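# Open the mailer box, leaving it upright and intact

## Task

Get the box open, and make sure it ends up resting upright with every one of its walls still standing.

## Robot and tools

Robot: two arms, left_arm and right_arm, each with a two-finger gripper. In the scene frame the origin sits at table-top height between the nominal bases, +x points out over the table, +y toward left_arm, +z up. Calibrated bases: left_arm (-0.006, +0.223, +0.018) m, right_arm (-0.015, -0.290, +0.004) m, both nearly unrotated. Arm names do not match image sides. A camera stand is fixed to the floor behind the arms. The box is a tuck-front mailer; show_instructions displays its reference pages.

Frames: each arm's reported hand position (m), quaternion (wxyz), velocities and targets are in that arm's own base frame. Fixed cameras and the table use the scene frame. Offsets run along the arm's own base axes, and rotations pivot about the Hand target's position. Gripper axes: fingers point along +z, they open and close along y. end_effector_position is the point between the pads, roughly 1 cm inside the fingertips. Printed poses may be off by a few cm, more at long reach.

execute_actions(actions, cameras): actions is a list of actions; each action is a list of up to 15 rows, one row per 1/30 s step. A short action repeats its final row for the rest of the 15 steps. Every row has 14 numbers in [-1, 1], both arms always: left_arm dx, dy, dz, rx, ry, rz, opening, then right_arm in the same order. dx..rz are offsets, not poses: each row is measured from the arm's Hand target at the start of that action, not from the previous row, so sending the same offset twice moves twice as far. Scale: 1.0 = 0.6 m for dx, dy, dz and 180 degrees for rotations; rx, ry, rz form a single rotation vector. A translation longer than 1.0 is shortened along its direction. Opening is absolute: +1 fully open (0.094 m), -1 closed. Six zeros re-send the current Hand target. A 0 for opening is a real half-open command, so repeat the present opening to keep a gripper as it is. Images are returned only for an empty actions list or when cameras lists them (["all"], named cameras, or [] for none; an unknown name invalidates the call).

move(target, speed, blend, opening_speed, grip_force, blocking, cameras): target is one 14-number row, same layout and offset meaning as above (counted from each arm's Hand target), or a list of up to 15 such rows, every one counted from those same starting Hand targets. Grippers travel straight lines, all finishing together, at least 0.5 s, capped at 10 s total (longer paths stop short). speed: m/s, 0.002 to 4.3, default 0.25, rotation limit twice that in rad/s; one value or one per target. blend: metres of corner rounding per list target; 0 stops at each. opening_speed: rate on the -1..+1 scale per second, at least 0.2; use it to close gently. grip_force: newtons per pad, 10 to 50 (50 = full), one value or one per arm; persists; lower forces close slowly. blocking=false returns after about 0.5 s while the move continues. Paths do not avoid obstacles or the other arm; faster means harder contact and more lag; routing near an arm's own base can flip its shoulder, so go around. The result adds a move: line: done, off_target, moving, held, fault, plus limits (paced = pose clipped, held = steps withheld). done means at rest within 10 mm and 2 degrees; it does not prove contact or its absence.

wait(seconds 0 to 10): robot holds its commands; a running move keeps going. stop(): brakes the current move. zoom_image(camera, region[x0,y0,x1,y1] pixels, max 504 each side) enlarges part of the newest image from cam_high, cam_low, cam_left_wrist or cam_right_wrist (all 504x504). finished_scene(scene): ends the current scene, given its number; irreversible.

Results: per arm, end_effector_position and quat, Hand target (last commanded pose after clipping; next offsets start here), Joint positions (last value is finger gap in m), Joint velocities (may be omitted when just noise), joint torques (include gravity, have offsets; numbers 3 and 4 wrap at ±28 N m), grip_measured (same scale as opening, reads up to ~2.5 mm wide when empty and a few mm narrow on a squeezed part), Tool commands, motor temperatures, scene number. Each step the commanded orientation is clipped to 40 degrees of the measured one. Friction and weight can leave the hand a few cm short; re-send the missing offset. To release a push, command back past the gripper.

Gripping: the pads reach full force (about 50-64 N) once commanded about 0.06 below first touch; grip_measured will not show the touch. Open well above grip_measured to release.

Avoid: letting anything fall off the table or leaving it off the table, dropping or flinging parts, fast hits, hard presses on fixed or heavy things, any contact or squeeze between the two arms or grippers, and pushing into unreachable poses (motors heat; at 85 °C a MOTOR HOT line, at 100 °C the arm goes limp for 30-60 s). Joint ranges (rad): waist -2.880..2.880, shoulder 0..3.142, elbow 0..3.019, wrist pitch -1.693..1.571, wrist yaw -1.571..1.571, wrist roll -2.094..2.094.

Each tool is called after "Call:" as a command line: name --argument value for each argument, lists and objects as JSON in quotes; but a table of rows of numbers goes row by row, as --pt "numbers of a row", without its own name.

Reference images:

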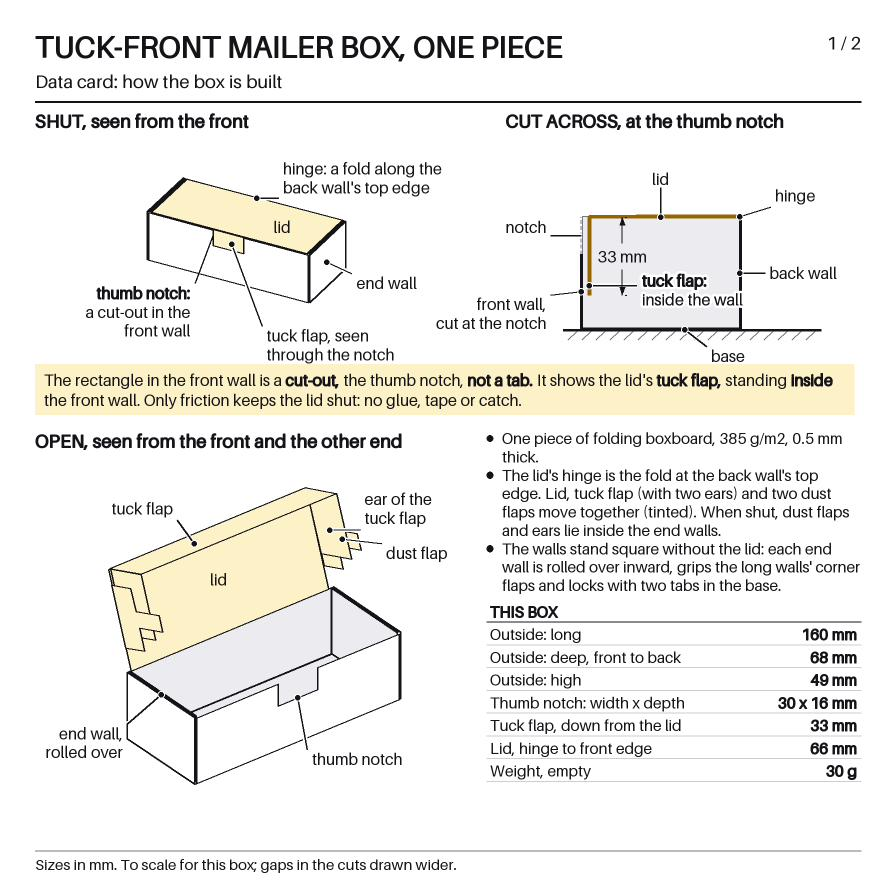

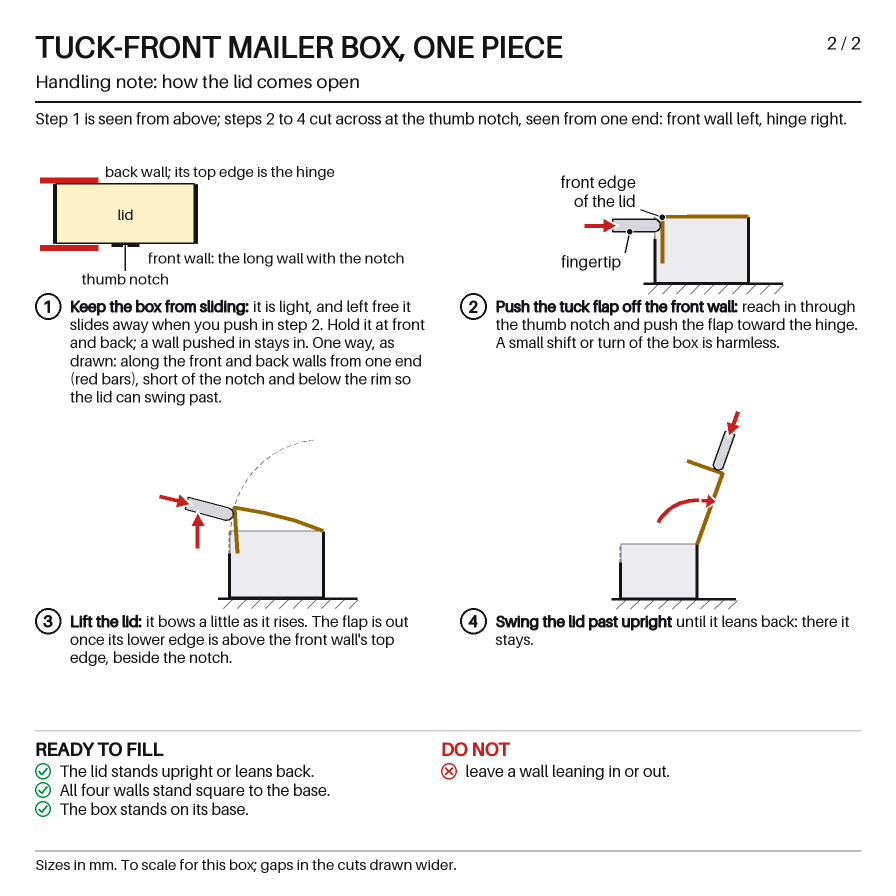

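## Session

Call:
execute_actions --actions '[]'

Scene clock: 0.00 s.
left_arm: end_effector_position=(+0.1699, -0.1165, +0.3155) grip_measured=+1.000 end_effector_quat_wxyz=(+0.126, -0.048, +0.990, -0.046) | right_arm: end_effector_position=(+0.5067, -0.2560, +0.2604) grip_measured=+1.000 end_effector_quat_wxyz=(+0.576, -0.010, +0.707, +0.410)
Joint positions: left_arm=[-0.681 0.722 1.05 -1.649 -0.098 -0.765 0.094] | right_arm=[-0.774 1.703 1.034 0.673 -1.406 0.609 0.094]
Joint velocities: within noise
Joint torques (N m): no reading
Motor temperatures (°C): left_arm=[24 25 21 23 20 21 19] | right_arm=[21 23 21 24 19 20 18]
Heat: left arm: hottest shoulder 25 °C; right arm: hottest wrist pitch 24 °C.
Hand target: left_arm +0.1717, -0.1180, +0.3230; +0.132, -0.048, +0.989, -0.052 | right_arm +0.5106, -0.2597, +0.2671; +0.581, -0.017, +0.706, +0.405
Tool commands: left_gripper/opening=+1.0 right_gripper/opening=+1.0

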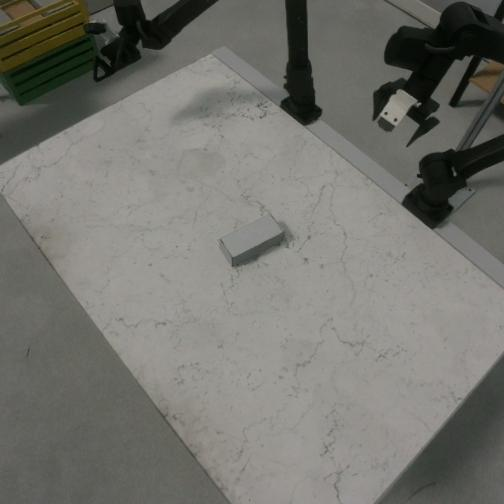

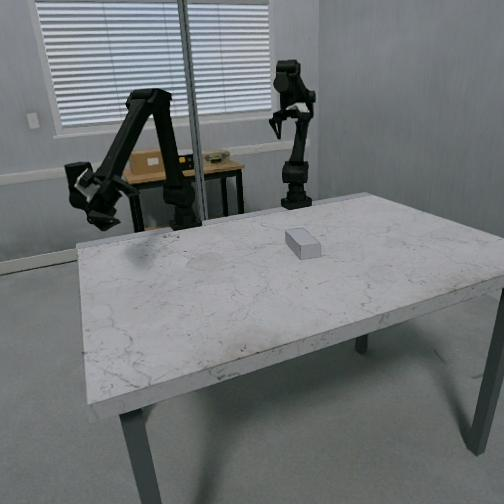

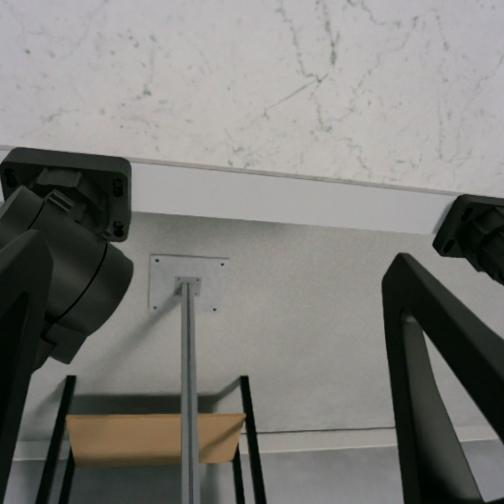

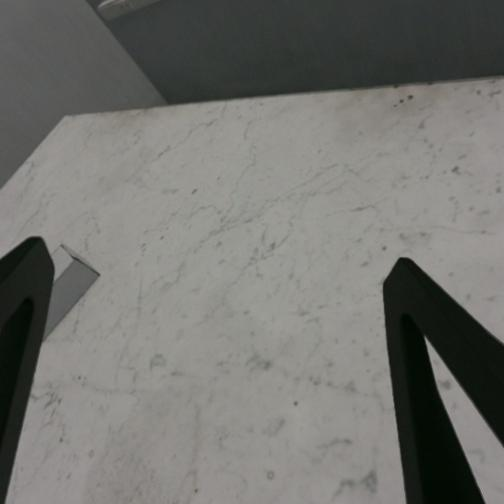

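Call:
zoom_image --camera "cam_high" --region '[180, 180, 320, 300]'

Call:
zoom_image --camera "cam_low" --region '[250, 200, 360, 290]'

Call:
zoom_image --camera "cam_right_wrist" --region '[20, 210, 140, 350]'

Scaled by 3.600.

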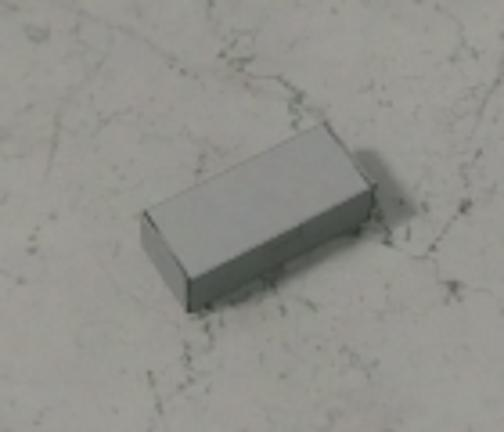

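Scaled by 4.582.

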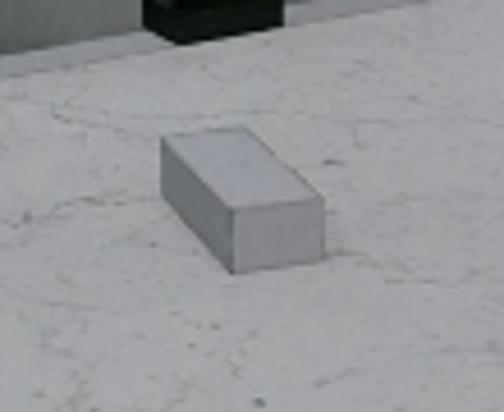

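Scaled by 3.600.

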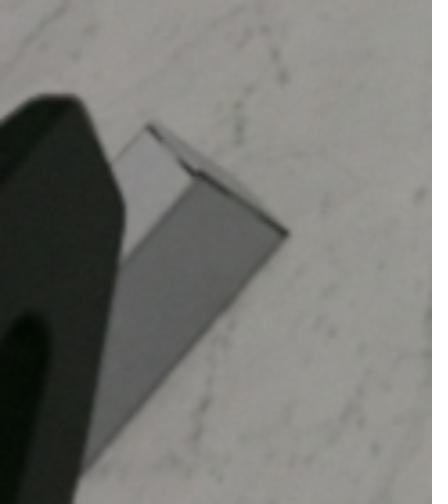

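Call:
zoom_image --camera "cam_high" --region '[225, 225, 295, 275]'

Call:
zoom_image --camera "cam_low" --region '[275, 220, 330, 265]'

Call:
zoom_image --camera "cam_right_wrist" --region '[30, 235, 110, 345]'

Scaled by 7.200.

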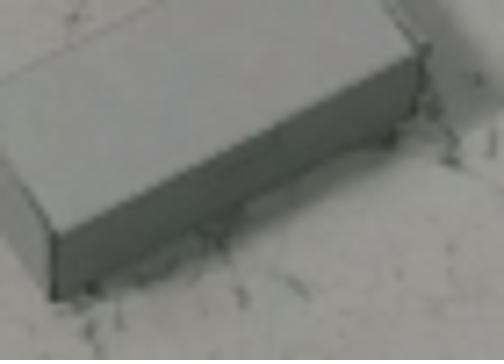

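Scaled by 9.164.

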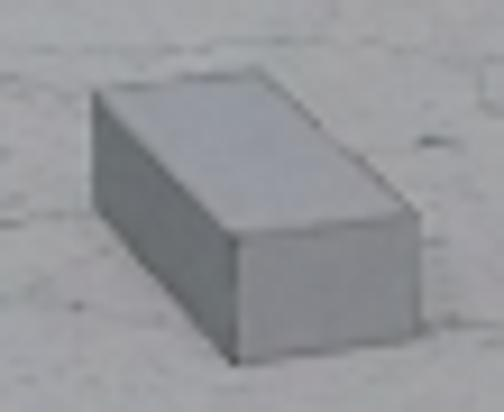

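Scaled by 4.582.

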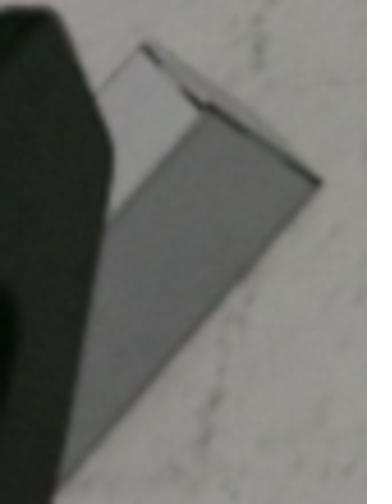

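Call:
move --target '[0.232, -0.008, -0.222, -0.2094, -0.3881, -0.3270, 1, -0.359, 0.583, -0.112, -0.1258, -0.1390, 0.1278, 1]' --speed 0.35 --cameras '["all"]'

Scene clock: 40.53 s.
left_arm: end_effector_position=(+0.3120, -0.1248, +0.1975) grip_measured=+1.000 end_effector_quat_wxyz=(+0.580, +0.417, +0.573, -0.401) | right_arm: end_effector_position=(+0.2958, +0.0870, +0.1982) grip_measured=+1.000 end_effector_quat_wxyz=(+0.613, -0.347, +0.615, +0.355)
Joint positions: left_arm=[0.155 1.23 0.286 0.913 1.389 0.054 0.094] | right_arm=[-0.293 1.092 0.184 0.92 -1.331 0.023 0.094]
Joint torques (N m): left_arm=[-0.62 -4.31 4.42 2.19 -0.26 -0.09] | right_arm=[1.14 -3.78 5.82 1.29 0.13 -0.13]
Heat: left arm: hottest shoulder 25 °C; right arm: hottest shoulder 25 °C.
Hand target: left_arm +0.3108, -0.1228, +0.1897; +0.579, +0.406, +0.579, -0.406 | right_arm +0.2951, +0.0901, +0.1999; +0.613, -0.353, +0.612, +0.354
Off the commanded pose: left_arm 0.008 m, 2 deg | right_arm 0.004 m, 1 deg.
move: done

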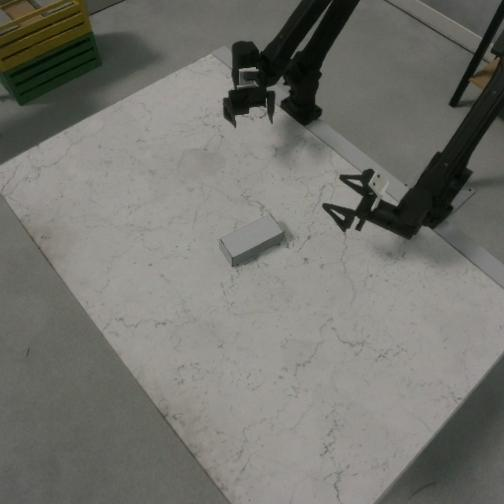

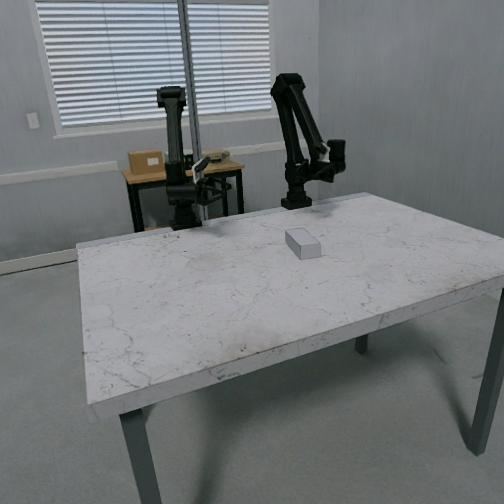

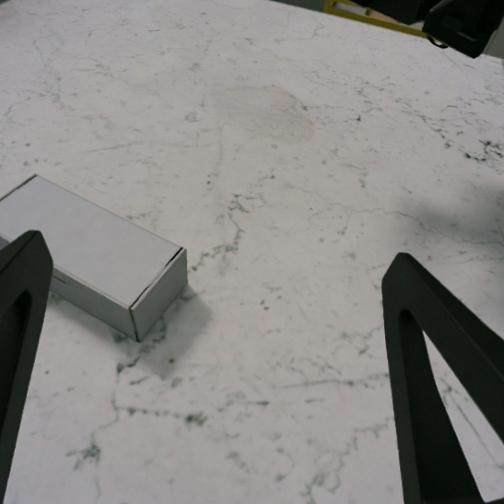

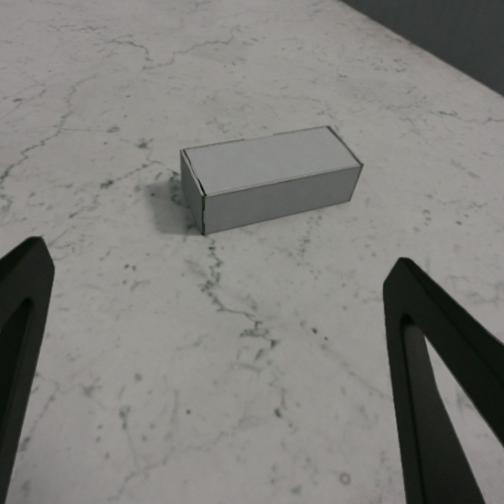

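Call:
zoom_image --camera "cam_left_wrist" --region '[0, 160, 220, 360]'

Call:
zoom_image --camera "cam_right_wrist" --region '[160, 110, 380, 250]'

Call:
zoom_image --camera "cam_high" --region '[200, 160, 400, 290]'

Scaled by 2.291.

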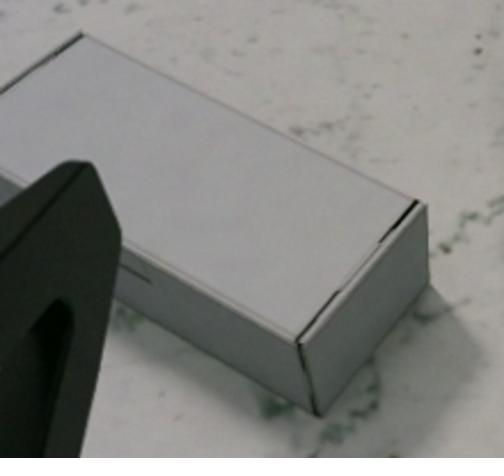

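Scaled by 2.291.

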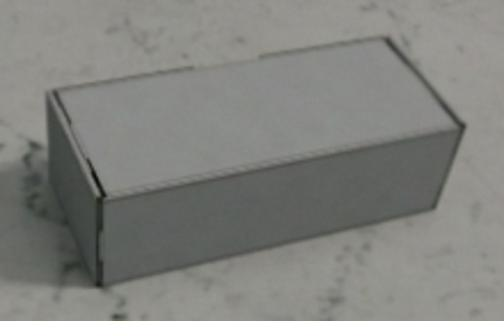

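Scaled by 2.520.

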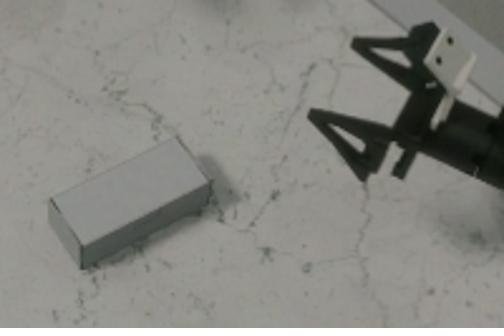

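Call:
zoom_image --camera "cam_low" --region '[150, 60, 370, 220]'

Call:
zoom_image --camera "cam_high" --region '[210, 20, 340, 140]'

Call:
zoom_image --camera "cam_high" --region '[310, 140, 460, 250]'

Scaled by 2.291.

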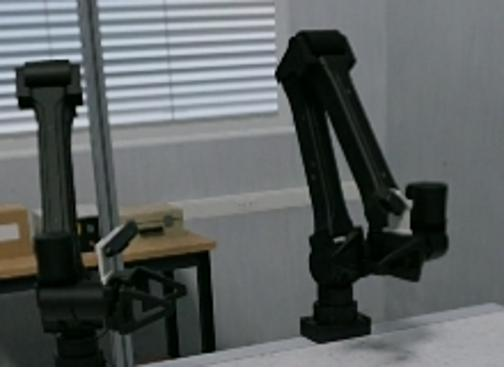

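Scaled by 3.877.

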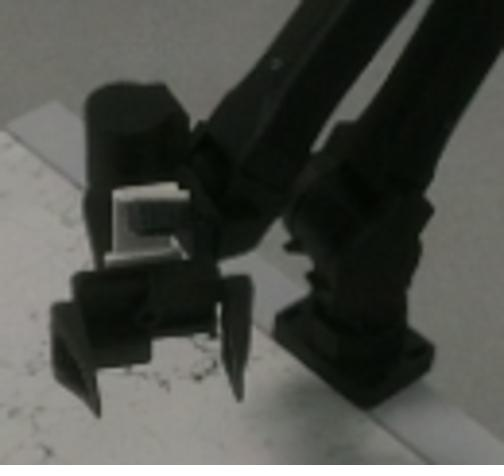

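Scaled by 3.360.

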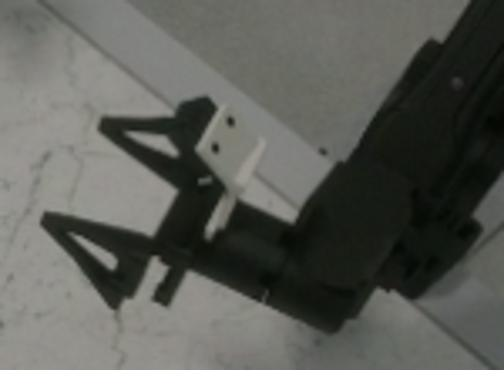

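Call:
move --pt "0.297 0.037 -0.146 0.1119 0.0097 -0.1645 -0.95 -0.017 0.233 0.0 -0.0754 0.1612 -0.3792 1" --pt "0.297 0.037 -0.146 0.1119 0.0097 -0.1645 -0.95 0.065 0.375 -0.2 -0.0754 0.1612 -0.3792 1" --speed 0.3 --blend '[0.03, 0]' --cameras '["all"]'

Scene clock: 79.37 s.
left_arm: end_effector_position=(+0.4786, -0.1010, +0.1074) grip_measured=-0.948 end_effector_quat_wxyz=(+0.547, +0.471, +0.528, -0.448) | right_arm: end_effector_position=(+0.3221, +0.2980, +0.0724) grip_measured=+1.000 end_effector_quat_wxyz=(+0.491, +0.061, +0.867, -0.060)
Joint positions: left_arm=[0.157 1.893 0.815 0.746 1.571 0.374 0.002] | right_arm=[1.08 1.548 0.714 -0.275 0.964 0.975 0.094]
Joint torques (N m): left_arm=[-1.49 -14.97 6.89 1.63 0.23 0.07] | right_arm=[-0.26 -9.64 8.99 2.02 0.64 0.05]
Heat: left arm: hottest shoulder 25 °C; right arm: hottest elbow 25 °C.
Hand target: left_arm +0.4891, -0.1005, +0.1024; +0.369, +0.627, +0.527, -0.440 | right_arm +0.3341, +0.3151, +0.0799; +0.498, +0.075, +0.863, -0.043
Off the commanded pose: left_arm 0.012 m, 27 deg | right_arm 0.022 m, 3 deg.
joint sent to its limit (left arm) — joint 5 (wrist yaw), upper limit. The joint targets are off in orientation, not in position.
move: off_target (left_arm, right_arm)

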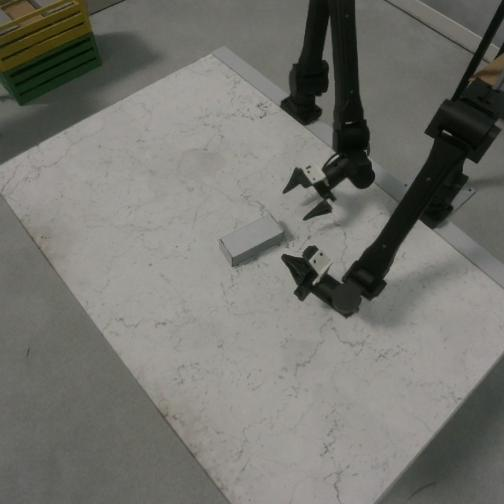

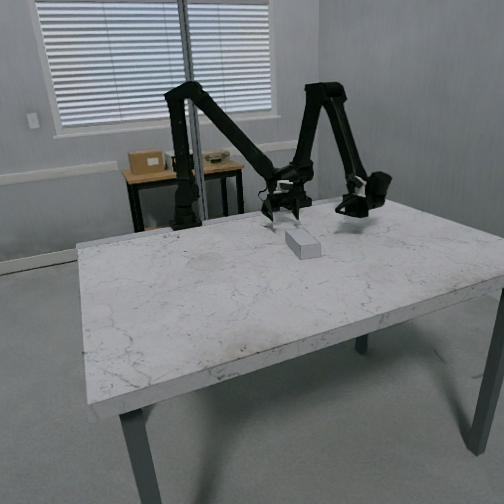

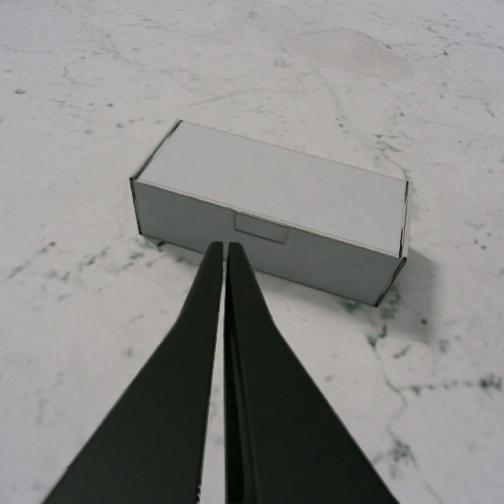

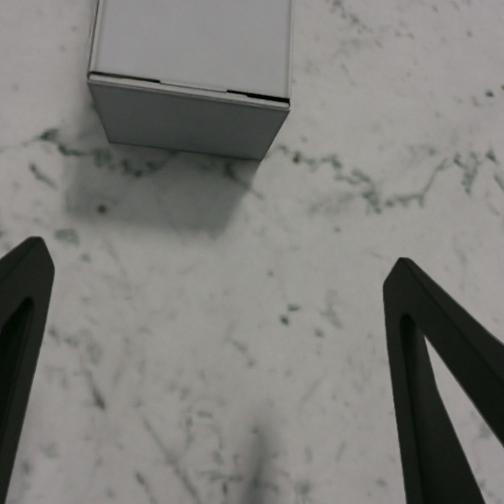

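Call:
zoom_image --camera "cam_low" --region '[240, 130, 410, 270]'

Call:
zoom_image --camera "cam_high" --region '[210, 120, 400, 330]'

Call:
zoom_image --camera "cam_left_wrist" --region '[120, 110, 420, 320]'

Scaled by 2.965.

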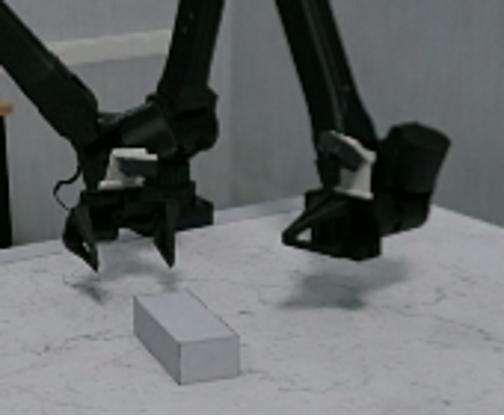

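Scaled by 2.400.

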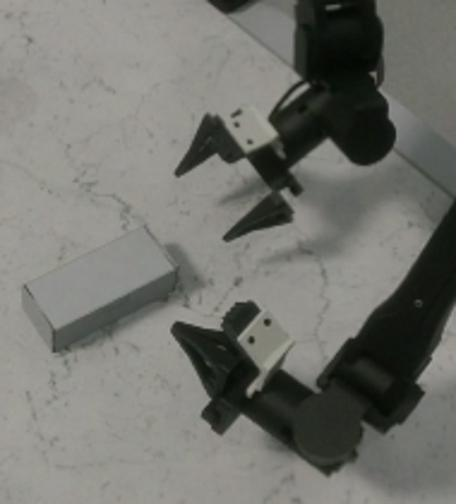

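Scaled by 1.680.

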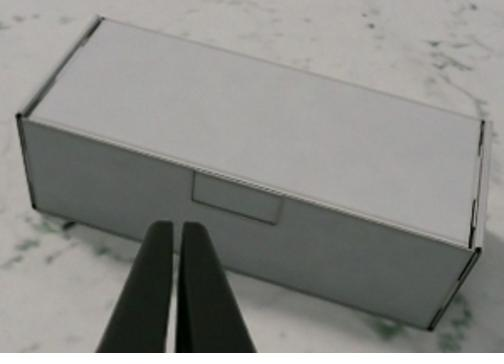

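Call:
move --pt "0.0 0.0 0.05 0.1121 0.0195 0.2195 -0.95 0.03 0.005 -0.04 0.013 -0.006 0.007 1" --pt "0.0 0.0 0.02 0.0113 -0.0018 0.0275 -0.95 0.06 0.01 -0.079 0.013 -0.006 0.007 1" --speed 0.3 --blend '[0.02, 0]' --cameras '["all"]'

Scene clock: 107.13 s.
left_arm: end_effector_position=(+0.4761, -0.1063, +0.1201) grip_measured=-0.948 end_effector_quat_wxyz=(+0.378, +0.612, +0.559, -0.413) | right_arm: end_effector_position=(+0.3586, +0.3117, +0.0302) grip_measured=+1.000 end_effector_quat_wxyz=(+0.500, +0.071, +0.863, -0.026)
Joint positions: left_arm=[0.111 1.906 1.309 -1.435 1.141 2.072 0.002] | right_arm=[1.01 1.705 0.714 0.045 0.909 0.86 0.094]
Joint torques (N m): left_arm=[-0.62 -16.97 8.8 -1.01 0.34 0.08] | right_arm=[-0.79 -11.22 7.13 2.22 0.48 -0.12]
Motor temperatures (°C): left_arm=[23 26 25 22 20 20 19] | right_arm=[20 24 26 23 20 20 18]
Heat: left arm: hottest shoulder 26 °C; right arm: hottest elbow 26 °C.
Hand target: left_arm +0.4891, -0.1006, +0.1144; +0.378, +0.612, +0.560, -0.412 | right_arm +0.3702, +0.3211, +0.0326; +0.505, +0.076, +0.860, -0.020
Off the commanded pose: left_arm 0.015 m, 0 deg | right_arm 0.015 m, 1 deg.
move: off_target (left_arm, right_arm)

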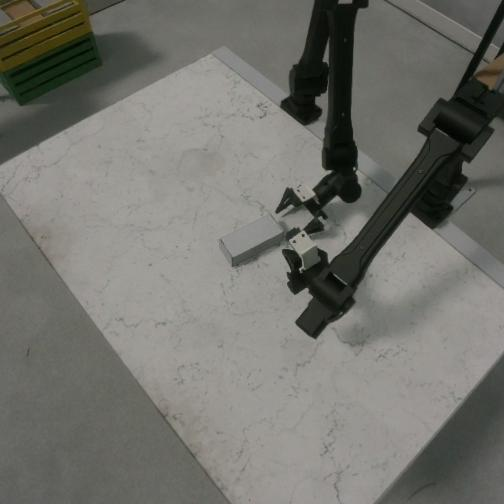

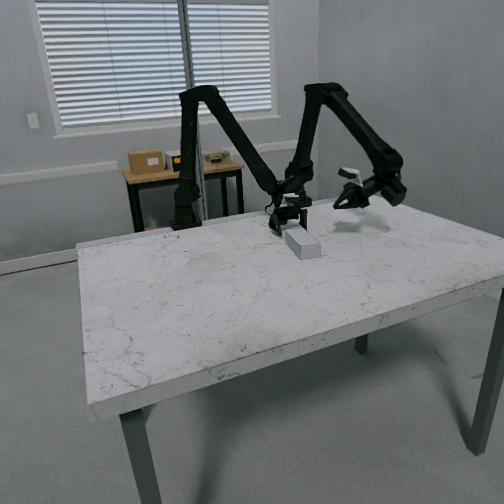

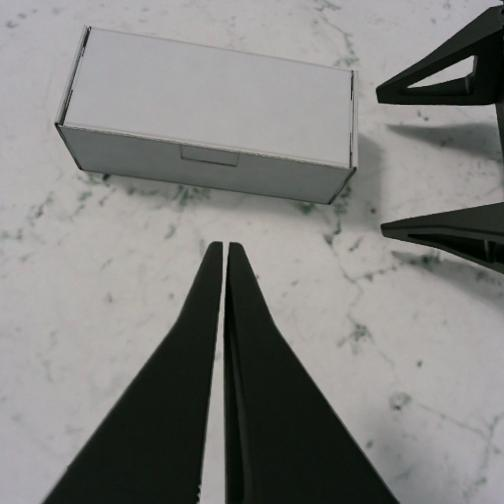

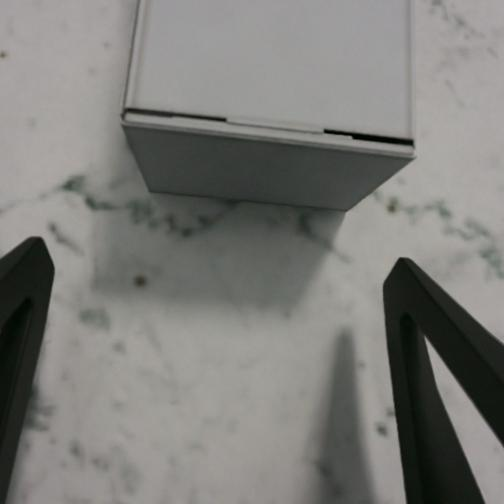

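Call:
move --pt "0 0 0 0 0 0 -0.95 0.008 -0.018 -0.018 0 0 -0.0128 1" --pt "0 0 0 0 0 0 -0.95 0.094 -0.0288 -0.0253 0 0 -0.0128 1" --speed 0.12 --blend '[0.005, 0]' --cameras '["all"]'

Scene clock: 119.50 s.
left_arm: end_effector_position=(+0.4761, -0.1063, +0.1201) grip_measured=-0.948 end_effector_quat_wxyz=(+0.378, +0.612, +0.559, -0.413) | right_arm: end_effector_position=(+0.4131, +0.2922, +0.0156) grip_measured=+1.000 end_effector_quat_wxyz=(+0.498, +0.091, +0.861, -0.037)
Joint positions: left_arm=[0.111 1.906 1.309 -1.435 1.141 2.072 0.002] | right_arm=[0.879 1.786 0.76 0.158 0.856 0.759 0.094]
Joint torques (N m): left_arm=[-0.67 -16.97 8.81 -1.01 0.34 0.07] | right_arm=[-0.32 -11.93 7.54 2.35 0.36 -0.14]
Heat: left arm: hottest shoulder 27 °C; right arm: hottest elbow 26 °C.
Hand target: left_arm +0.4891, -0.1006, +0.1144; +0.378, +0.612, +0.560, -0.412 | right_arm +0.4266, +0.3039, +0.0175; +0.504, +0.094, +0.858, -0.030
Off the commanded pose: left_arm 0.015 m, 0 deg | right_arm 0.018 m, 1 deg.
move: off_target (left_arm, right_arm)

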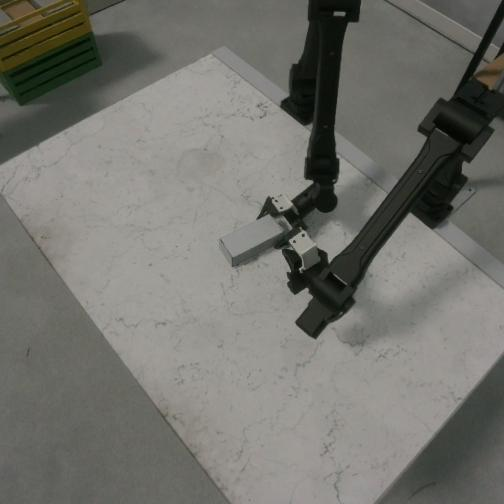

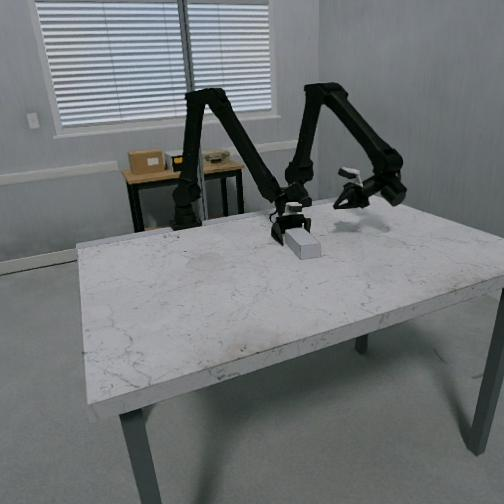

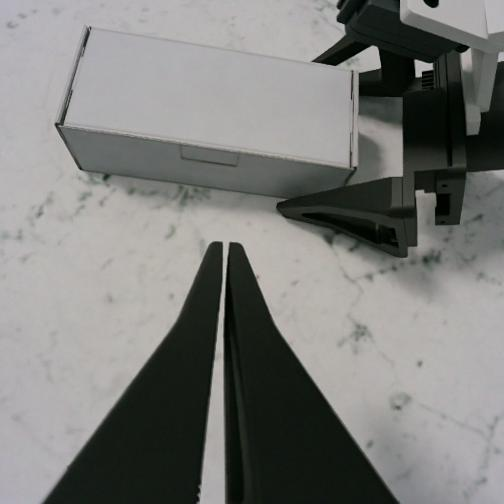

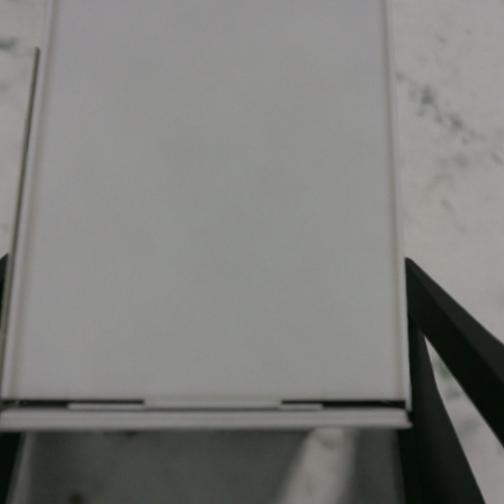

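Call:
zoom_image --camera "cam_left_wrist" --region '[250, 20, 480, 270]'

Call:
zoom_image --camera "cam_low" --region '[250, 140, 410, 270]'

Scaled by 2.016.

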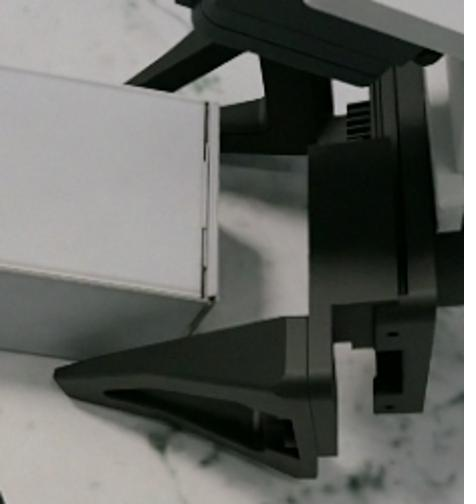

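Scaled by 3.150.

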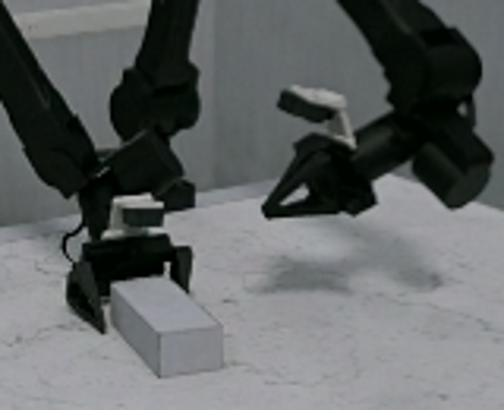

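Call:
move --target '[0, 0, 0, 0, 0, 0, -0.95, 0, 0, 0, 0, 0, 0, 0.43]' --grip_force '[50, 10]' --opening_speed 0.3 --cameras '["cam_left_wrist", "cam_right_wrist"]'

Scene clock: 127.80 s.
left_arm: end_effector_position=(+0.4761, -0.1063, +0.1201) grip_measured=-0.948 end_effector_quat_wxyz=(+0.378, +0.612, +0.559, -0.413) | right_arm: end_effector_position=(+0.4131, +0.2925, +0.0154) grip_measured=+0.474 end_effector_quat_wxyz=(+0.498, +0.090, +0.862, -0.037)
Joint positions: left_arm=[0.111 1.906 1.309 -1.435 1.141 2.072 0.002] | right_arm=[0.879 1.786 0.76 0.159 0.854 0.757 0.069]
Joint torques (N m): left_arm=[-0.56 -16.97 8.83 -1.02 0.34 0.07] | right_arm=[-0.38 -11.93 7.53 2.28 0.42 -0.12]
Heat: left arm: hottest shoulder 27 °C; right arm: hottest elbow 26 °C.
Hand target: left_arm +0.4891, -0.1006, +0.1144; +0.378, +0.612, +0.560, -0.412 | right_arm +0.4265, +0.3038, +0.0174; +0.504, +0.093, +0.858, -0.030
Off the commanded pose: left_arm 0.015 m, 0 deg | right_arm 0.018 m, 1 deg.
grip_force (N): 50, 10
move: off_target (left_arm, right_arm)
Images, in order (width x height): cam_left_wrist 504x504, cam_right_wrist 504x504.

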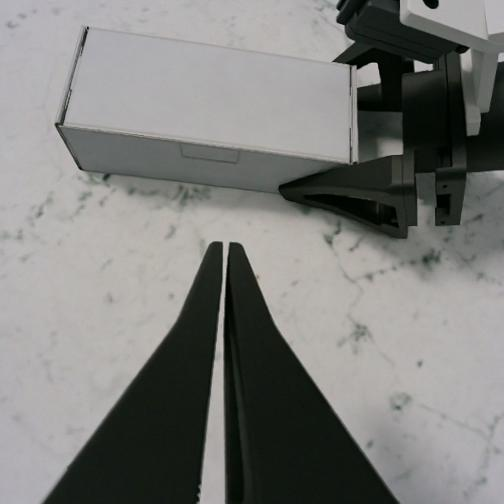

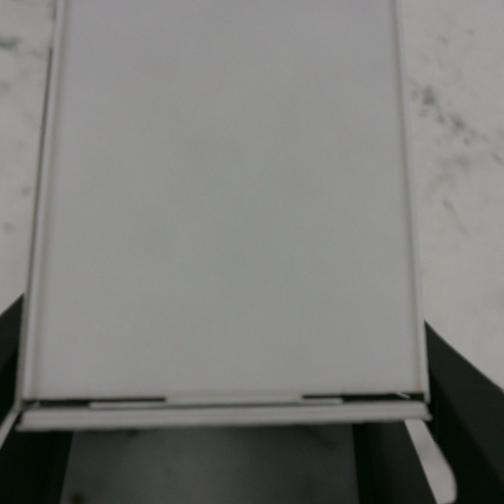

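Call:
move --target '[0.0072, -0.1212, -0.1567, 0, 0, 0, -0.95, 0, 0, 0, 0, 0, 0, 0.43]' --speed 0.15 --cameras '["all"]'

Scene clock: 137.80 s.
left_arm: end_effector_position=(+0.5009, -0.1689, +0.0360) grip_measured=-0.948 end_effector_quat_wxyz=(+0.389, +0.618, +0.554, -0.400) | right_arm: end_effector_position=(+0.4131, +0.2925, +0.0154) grip_measured=+0.471 end_effector_quat_wxyz=(+0.498, +0.090, +0.862, -0.037)
Joint positions: left_arm=[-0.015 2.022 1.249 -0.928 1.179 1.751 0.002] | right_arm=[0.879 1.786 0.76 0.159 0.854 0.757 0.069]
Joint torques (N m): left_arm=[-1.96 -19.14 4.36 0.51 0.68 -0.1] | right_arm=[-0.32 -11.93 7.5 2.26 0.43 -0.13]
Heat: left arm: hottest shoulder 28 °C; right arm: hottest elbow 26 °C.
Hand target: left_arm +0.4934, -0.1733, +0.0203; +0.378, +0.612, +0.560, -0.412 | right_arm +0.4265, +0.3038, +0.0174; +0.504, +0.093, +0.858, -0.030
Off the commanded pose: left_arm 0.018 m, 2 deg | right_arm 0.018 m, 1 deg.
grip_force (N): 50, 10
move: off_target (left_arm, right_arm)

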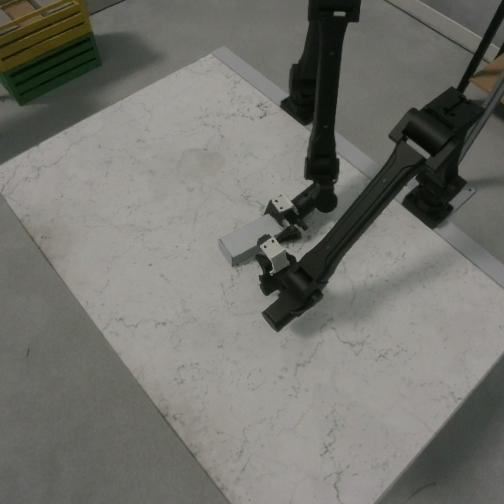

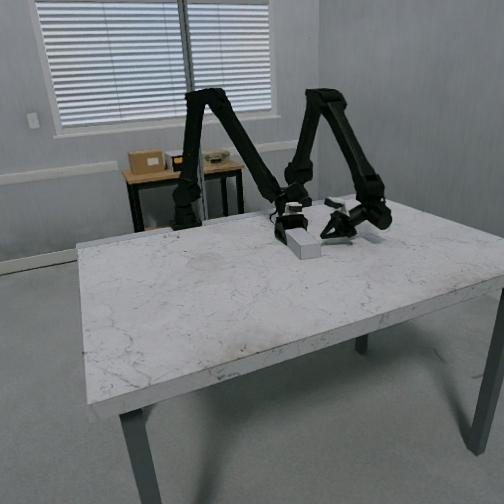

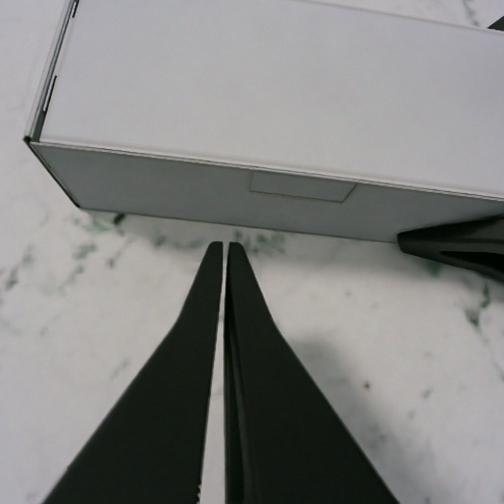

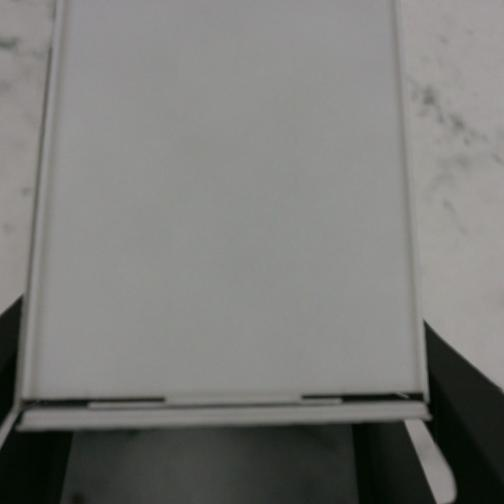

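Call:
move --target '[-0.0393, -0.012, -0.017, 0, 0, 0, -0.95, 0, 0, 0, 0, 0, 0, 0.43]' --speed 0.1 --cameras '["cam_left_wrist", "cam_low"]'

Scene clock: 144.53 s.
left_arm: end_effector_position=(+0.4757, -0.1747, +0.0127) grip_measured=-0.948 end_effector_quat_wxyz=(+0.382, +0.612, +0.561, -0.407) | right_arm: end_effector_position=(+0.4131, +0.2925, +0.0154) grip_measured=+0.471 end_effector_quat_wxyz=(+0.498, +0.090, +0.862, -0.037)
Joint positions: left_arm=[-0.028 2.022 1.16 -0.825 1.181 1.708 0.002] | right_arm=[0.879 1.786 0.76 0.159 0.854 0.757 0.069]
Joint torques (N m): left_arm=[-2.14 -20.66 3.9 0.49 0.69 -0.08] | right_arm=[-0.32 -11.87 7.54 2.3 0.42 -0.13]
Heat: left arm: hottest shoulder 28 °C; right arm: hottest elbow 25 °C.
Hand target: left_arm +0.4697, -0.1805, +0.0101; +0.378, +0.611, +0.560, -0.412 | right_arm +0.4265, +0.3038, +0.0174; +0.504, +0.093, +0.858, -0.030
Off the commanded pose: left_arm 0.009 m, 1 deg | right_arm 0.018 m, 1 deg.
grip_force (N): 50, 10
move: off_target (right_arm)
Images, in order (width x height): cam_low 504x504, cam_left_wrist 504x504.

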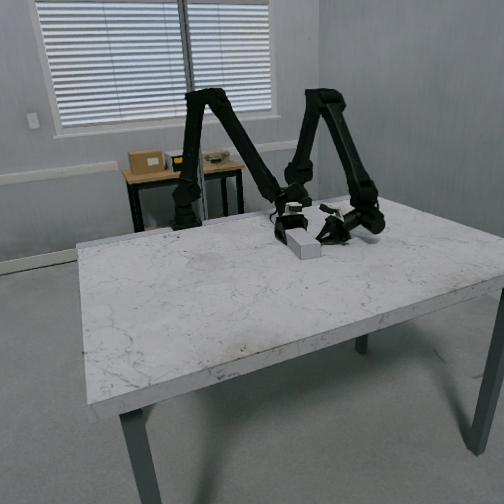

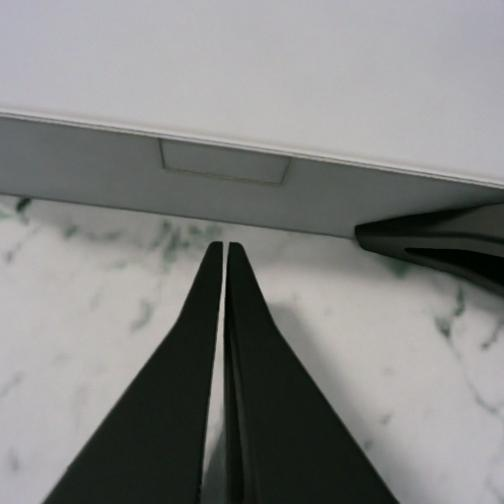

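Call:
move --target '[-0.003, -0.015, 0.037, 0, 0, 0, -0.95, 0, 0, 0, 0, 0, 0, 0.43]' --speed 0.08 --cameras '["cam_left_wrist", "cam_high", "cam_low"]'

Scene clock: 150.90 s.
left_arm: end_effector_position=(+0.4738, -0.1840, +0.0324) grip_measured=-0.948 end_effector_quat_wxyz=(+0.380, +0.610, +0.562, -0.409) | right_arm: end_effector_position=(+0.4131, +0.2925, +0.0154) grip_measured=+0.471 end_effector_quat_wxyz=(+0.498, +0.090, +0.862, -0.037)
Joint positions: left_arm=[-0.047 1.975 1.151 -0.823 1.184 1.658 0.002] | right_arm=[0.879 1.786 0.76 0.159 0.854 0.757 0.069]
Joint torques (N m): left_arm=[-2.08 -20.89 4.03 0.62 0.67 -0.09] | right_arm=[-0.38 -11.87 7.51 2.28 0.43 -0.13]
Heat: left arm: hottest shoulder 28 °C; right arm: hottest shoulder 25 °C.
Hand target: left_arm +0.4681, -0.1894, +0.0324; +0.378, +0.611, +0.560, -0.412 | right_arm +0.4265, +0.3038, +0.0174; +0.504, +0.093, +0.858, -0.030
Off the commanded pose: left_arm 0.008 m, 1 deg | right_arm 0.018 m, 1 deg.
grip_force (N): 50, 10
move: off_target (right_arm)
Images, in order (width x height): cam_high 504x504, cam_low 504x504, cam_left_wrist 504x504.

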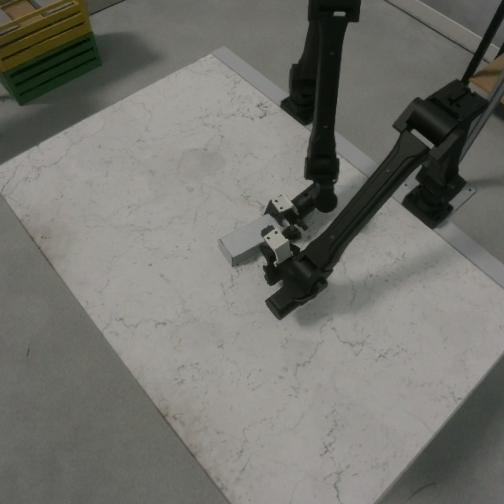

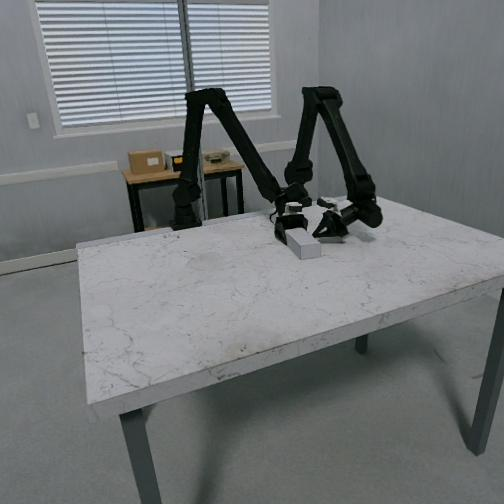

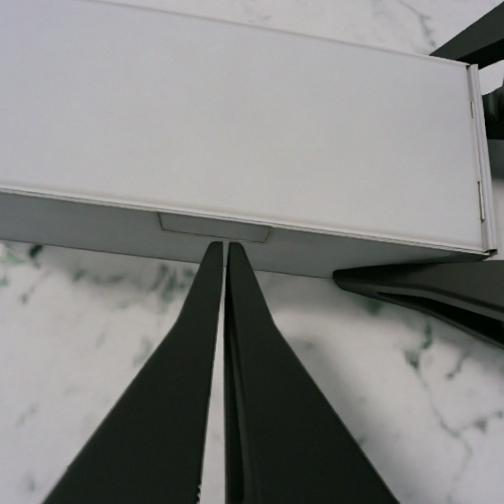

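Call:
zoom_image --camera "cam_left_wrist" --region '[140, 190, 300, 310]'

Call:
zoom_image --camera "cam_low" --region '[260, 180, 390, 270]'

Call:
zoom_image --camera "cam_high" --region '[205, 190, 345, 330]'

Scaled by 3.150.

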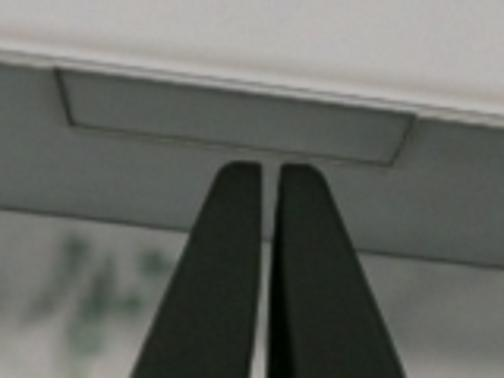

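Scaled by 3.877.

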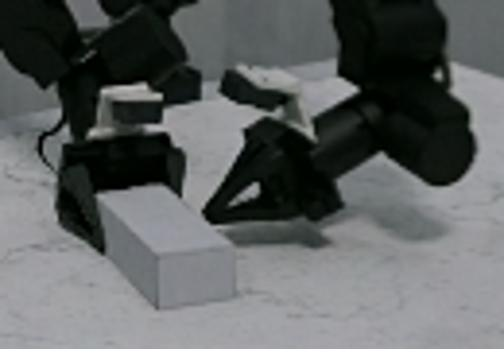

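Scaled by 3.600.

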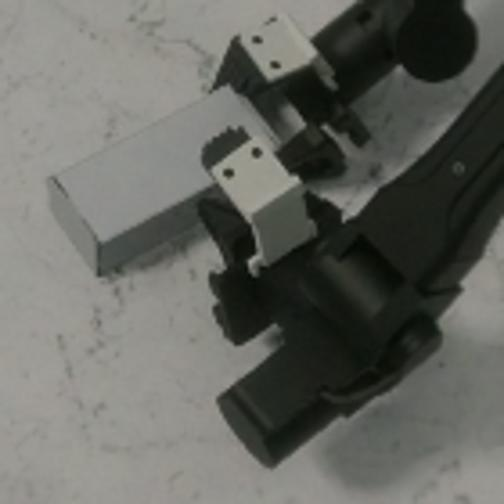

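Call:
move --target '[0.005, 0.0, -0.011, 0, 0, 0, -0.95, 0, 0, 0, 0, 0, 0, 0.43]' --speed 0.08 --cameras '["cam_left_wrist"]'

Scene clock: 157.87 s.
left_arm: end_effector_position=(+0.4753, -0.1841, +0.0323) grip_measured=-0.948 end_effector_quat_wxyz=(+0.383, +0.612, +0.560, -0.406) | right_arm: end_effector_position=(+0.4131, +0.2925, +0.0154) grip_measured=+0.471 end_effector_quat_wxyz=(+0.498, +0.090, +0.862, -0.037)
Joint positions: left_arm=[-0.047 1.975 1.151 -0.812 1.184 1.658 0.002] | right_arm=[0.879 1.786 0.76 0.159 0.854 0.757 0.069]
Joint torques (N m): left_arm=[-2.14 -19.37 4.64 0.58 0.67 -0.08] | right_arm=[-0.44 -11.93 7.51 2.3 0.42 -0.13]
Heat: left arm: hottest shoulder 28 °C; right arm: hottest shoulder 25 °C.
Hand target: left_arm +0.4711, -0.1894, +0.0258; +0.378, +0.612, +0.560, -0.412 | right_arm +0.4265, +0.3038, +0.0174; +0.504, +0.093, +0.858, -0.030
Off the commanded pose: left_arm 0.009 m, 1 deg | right_arm 0.018 m, 1 deg.
grip_force (N): 50, 10
move: off_target (right_arm)
Images, in order (width x height): cam_left_wrist 504x504.

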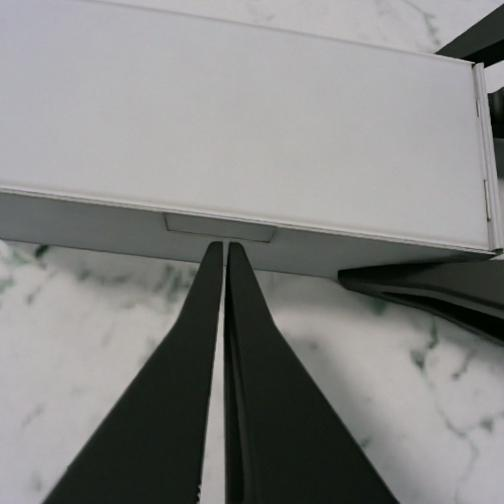

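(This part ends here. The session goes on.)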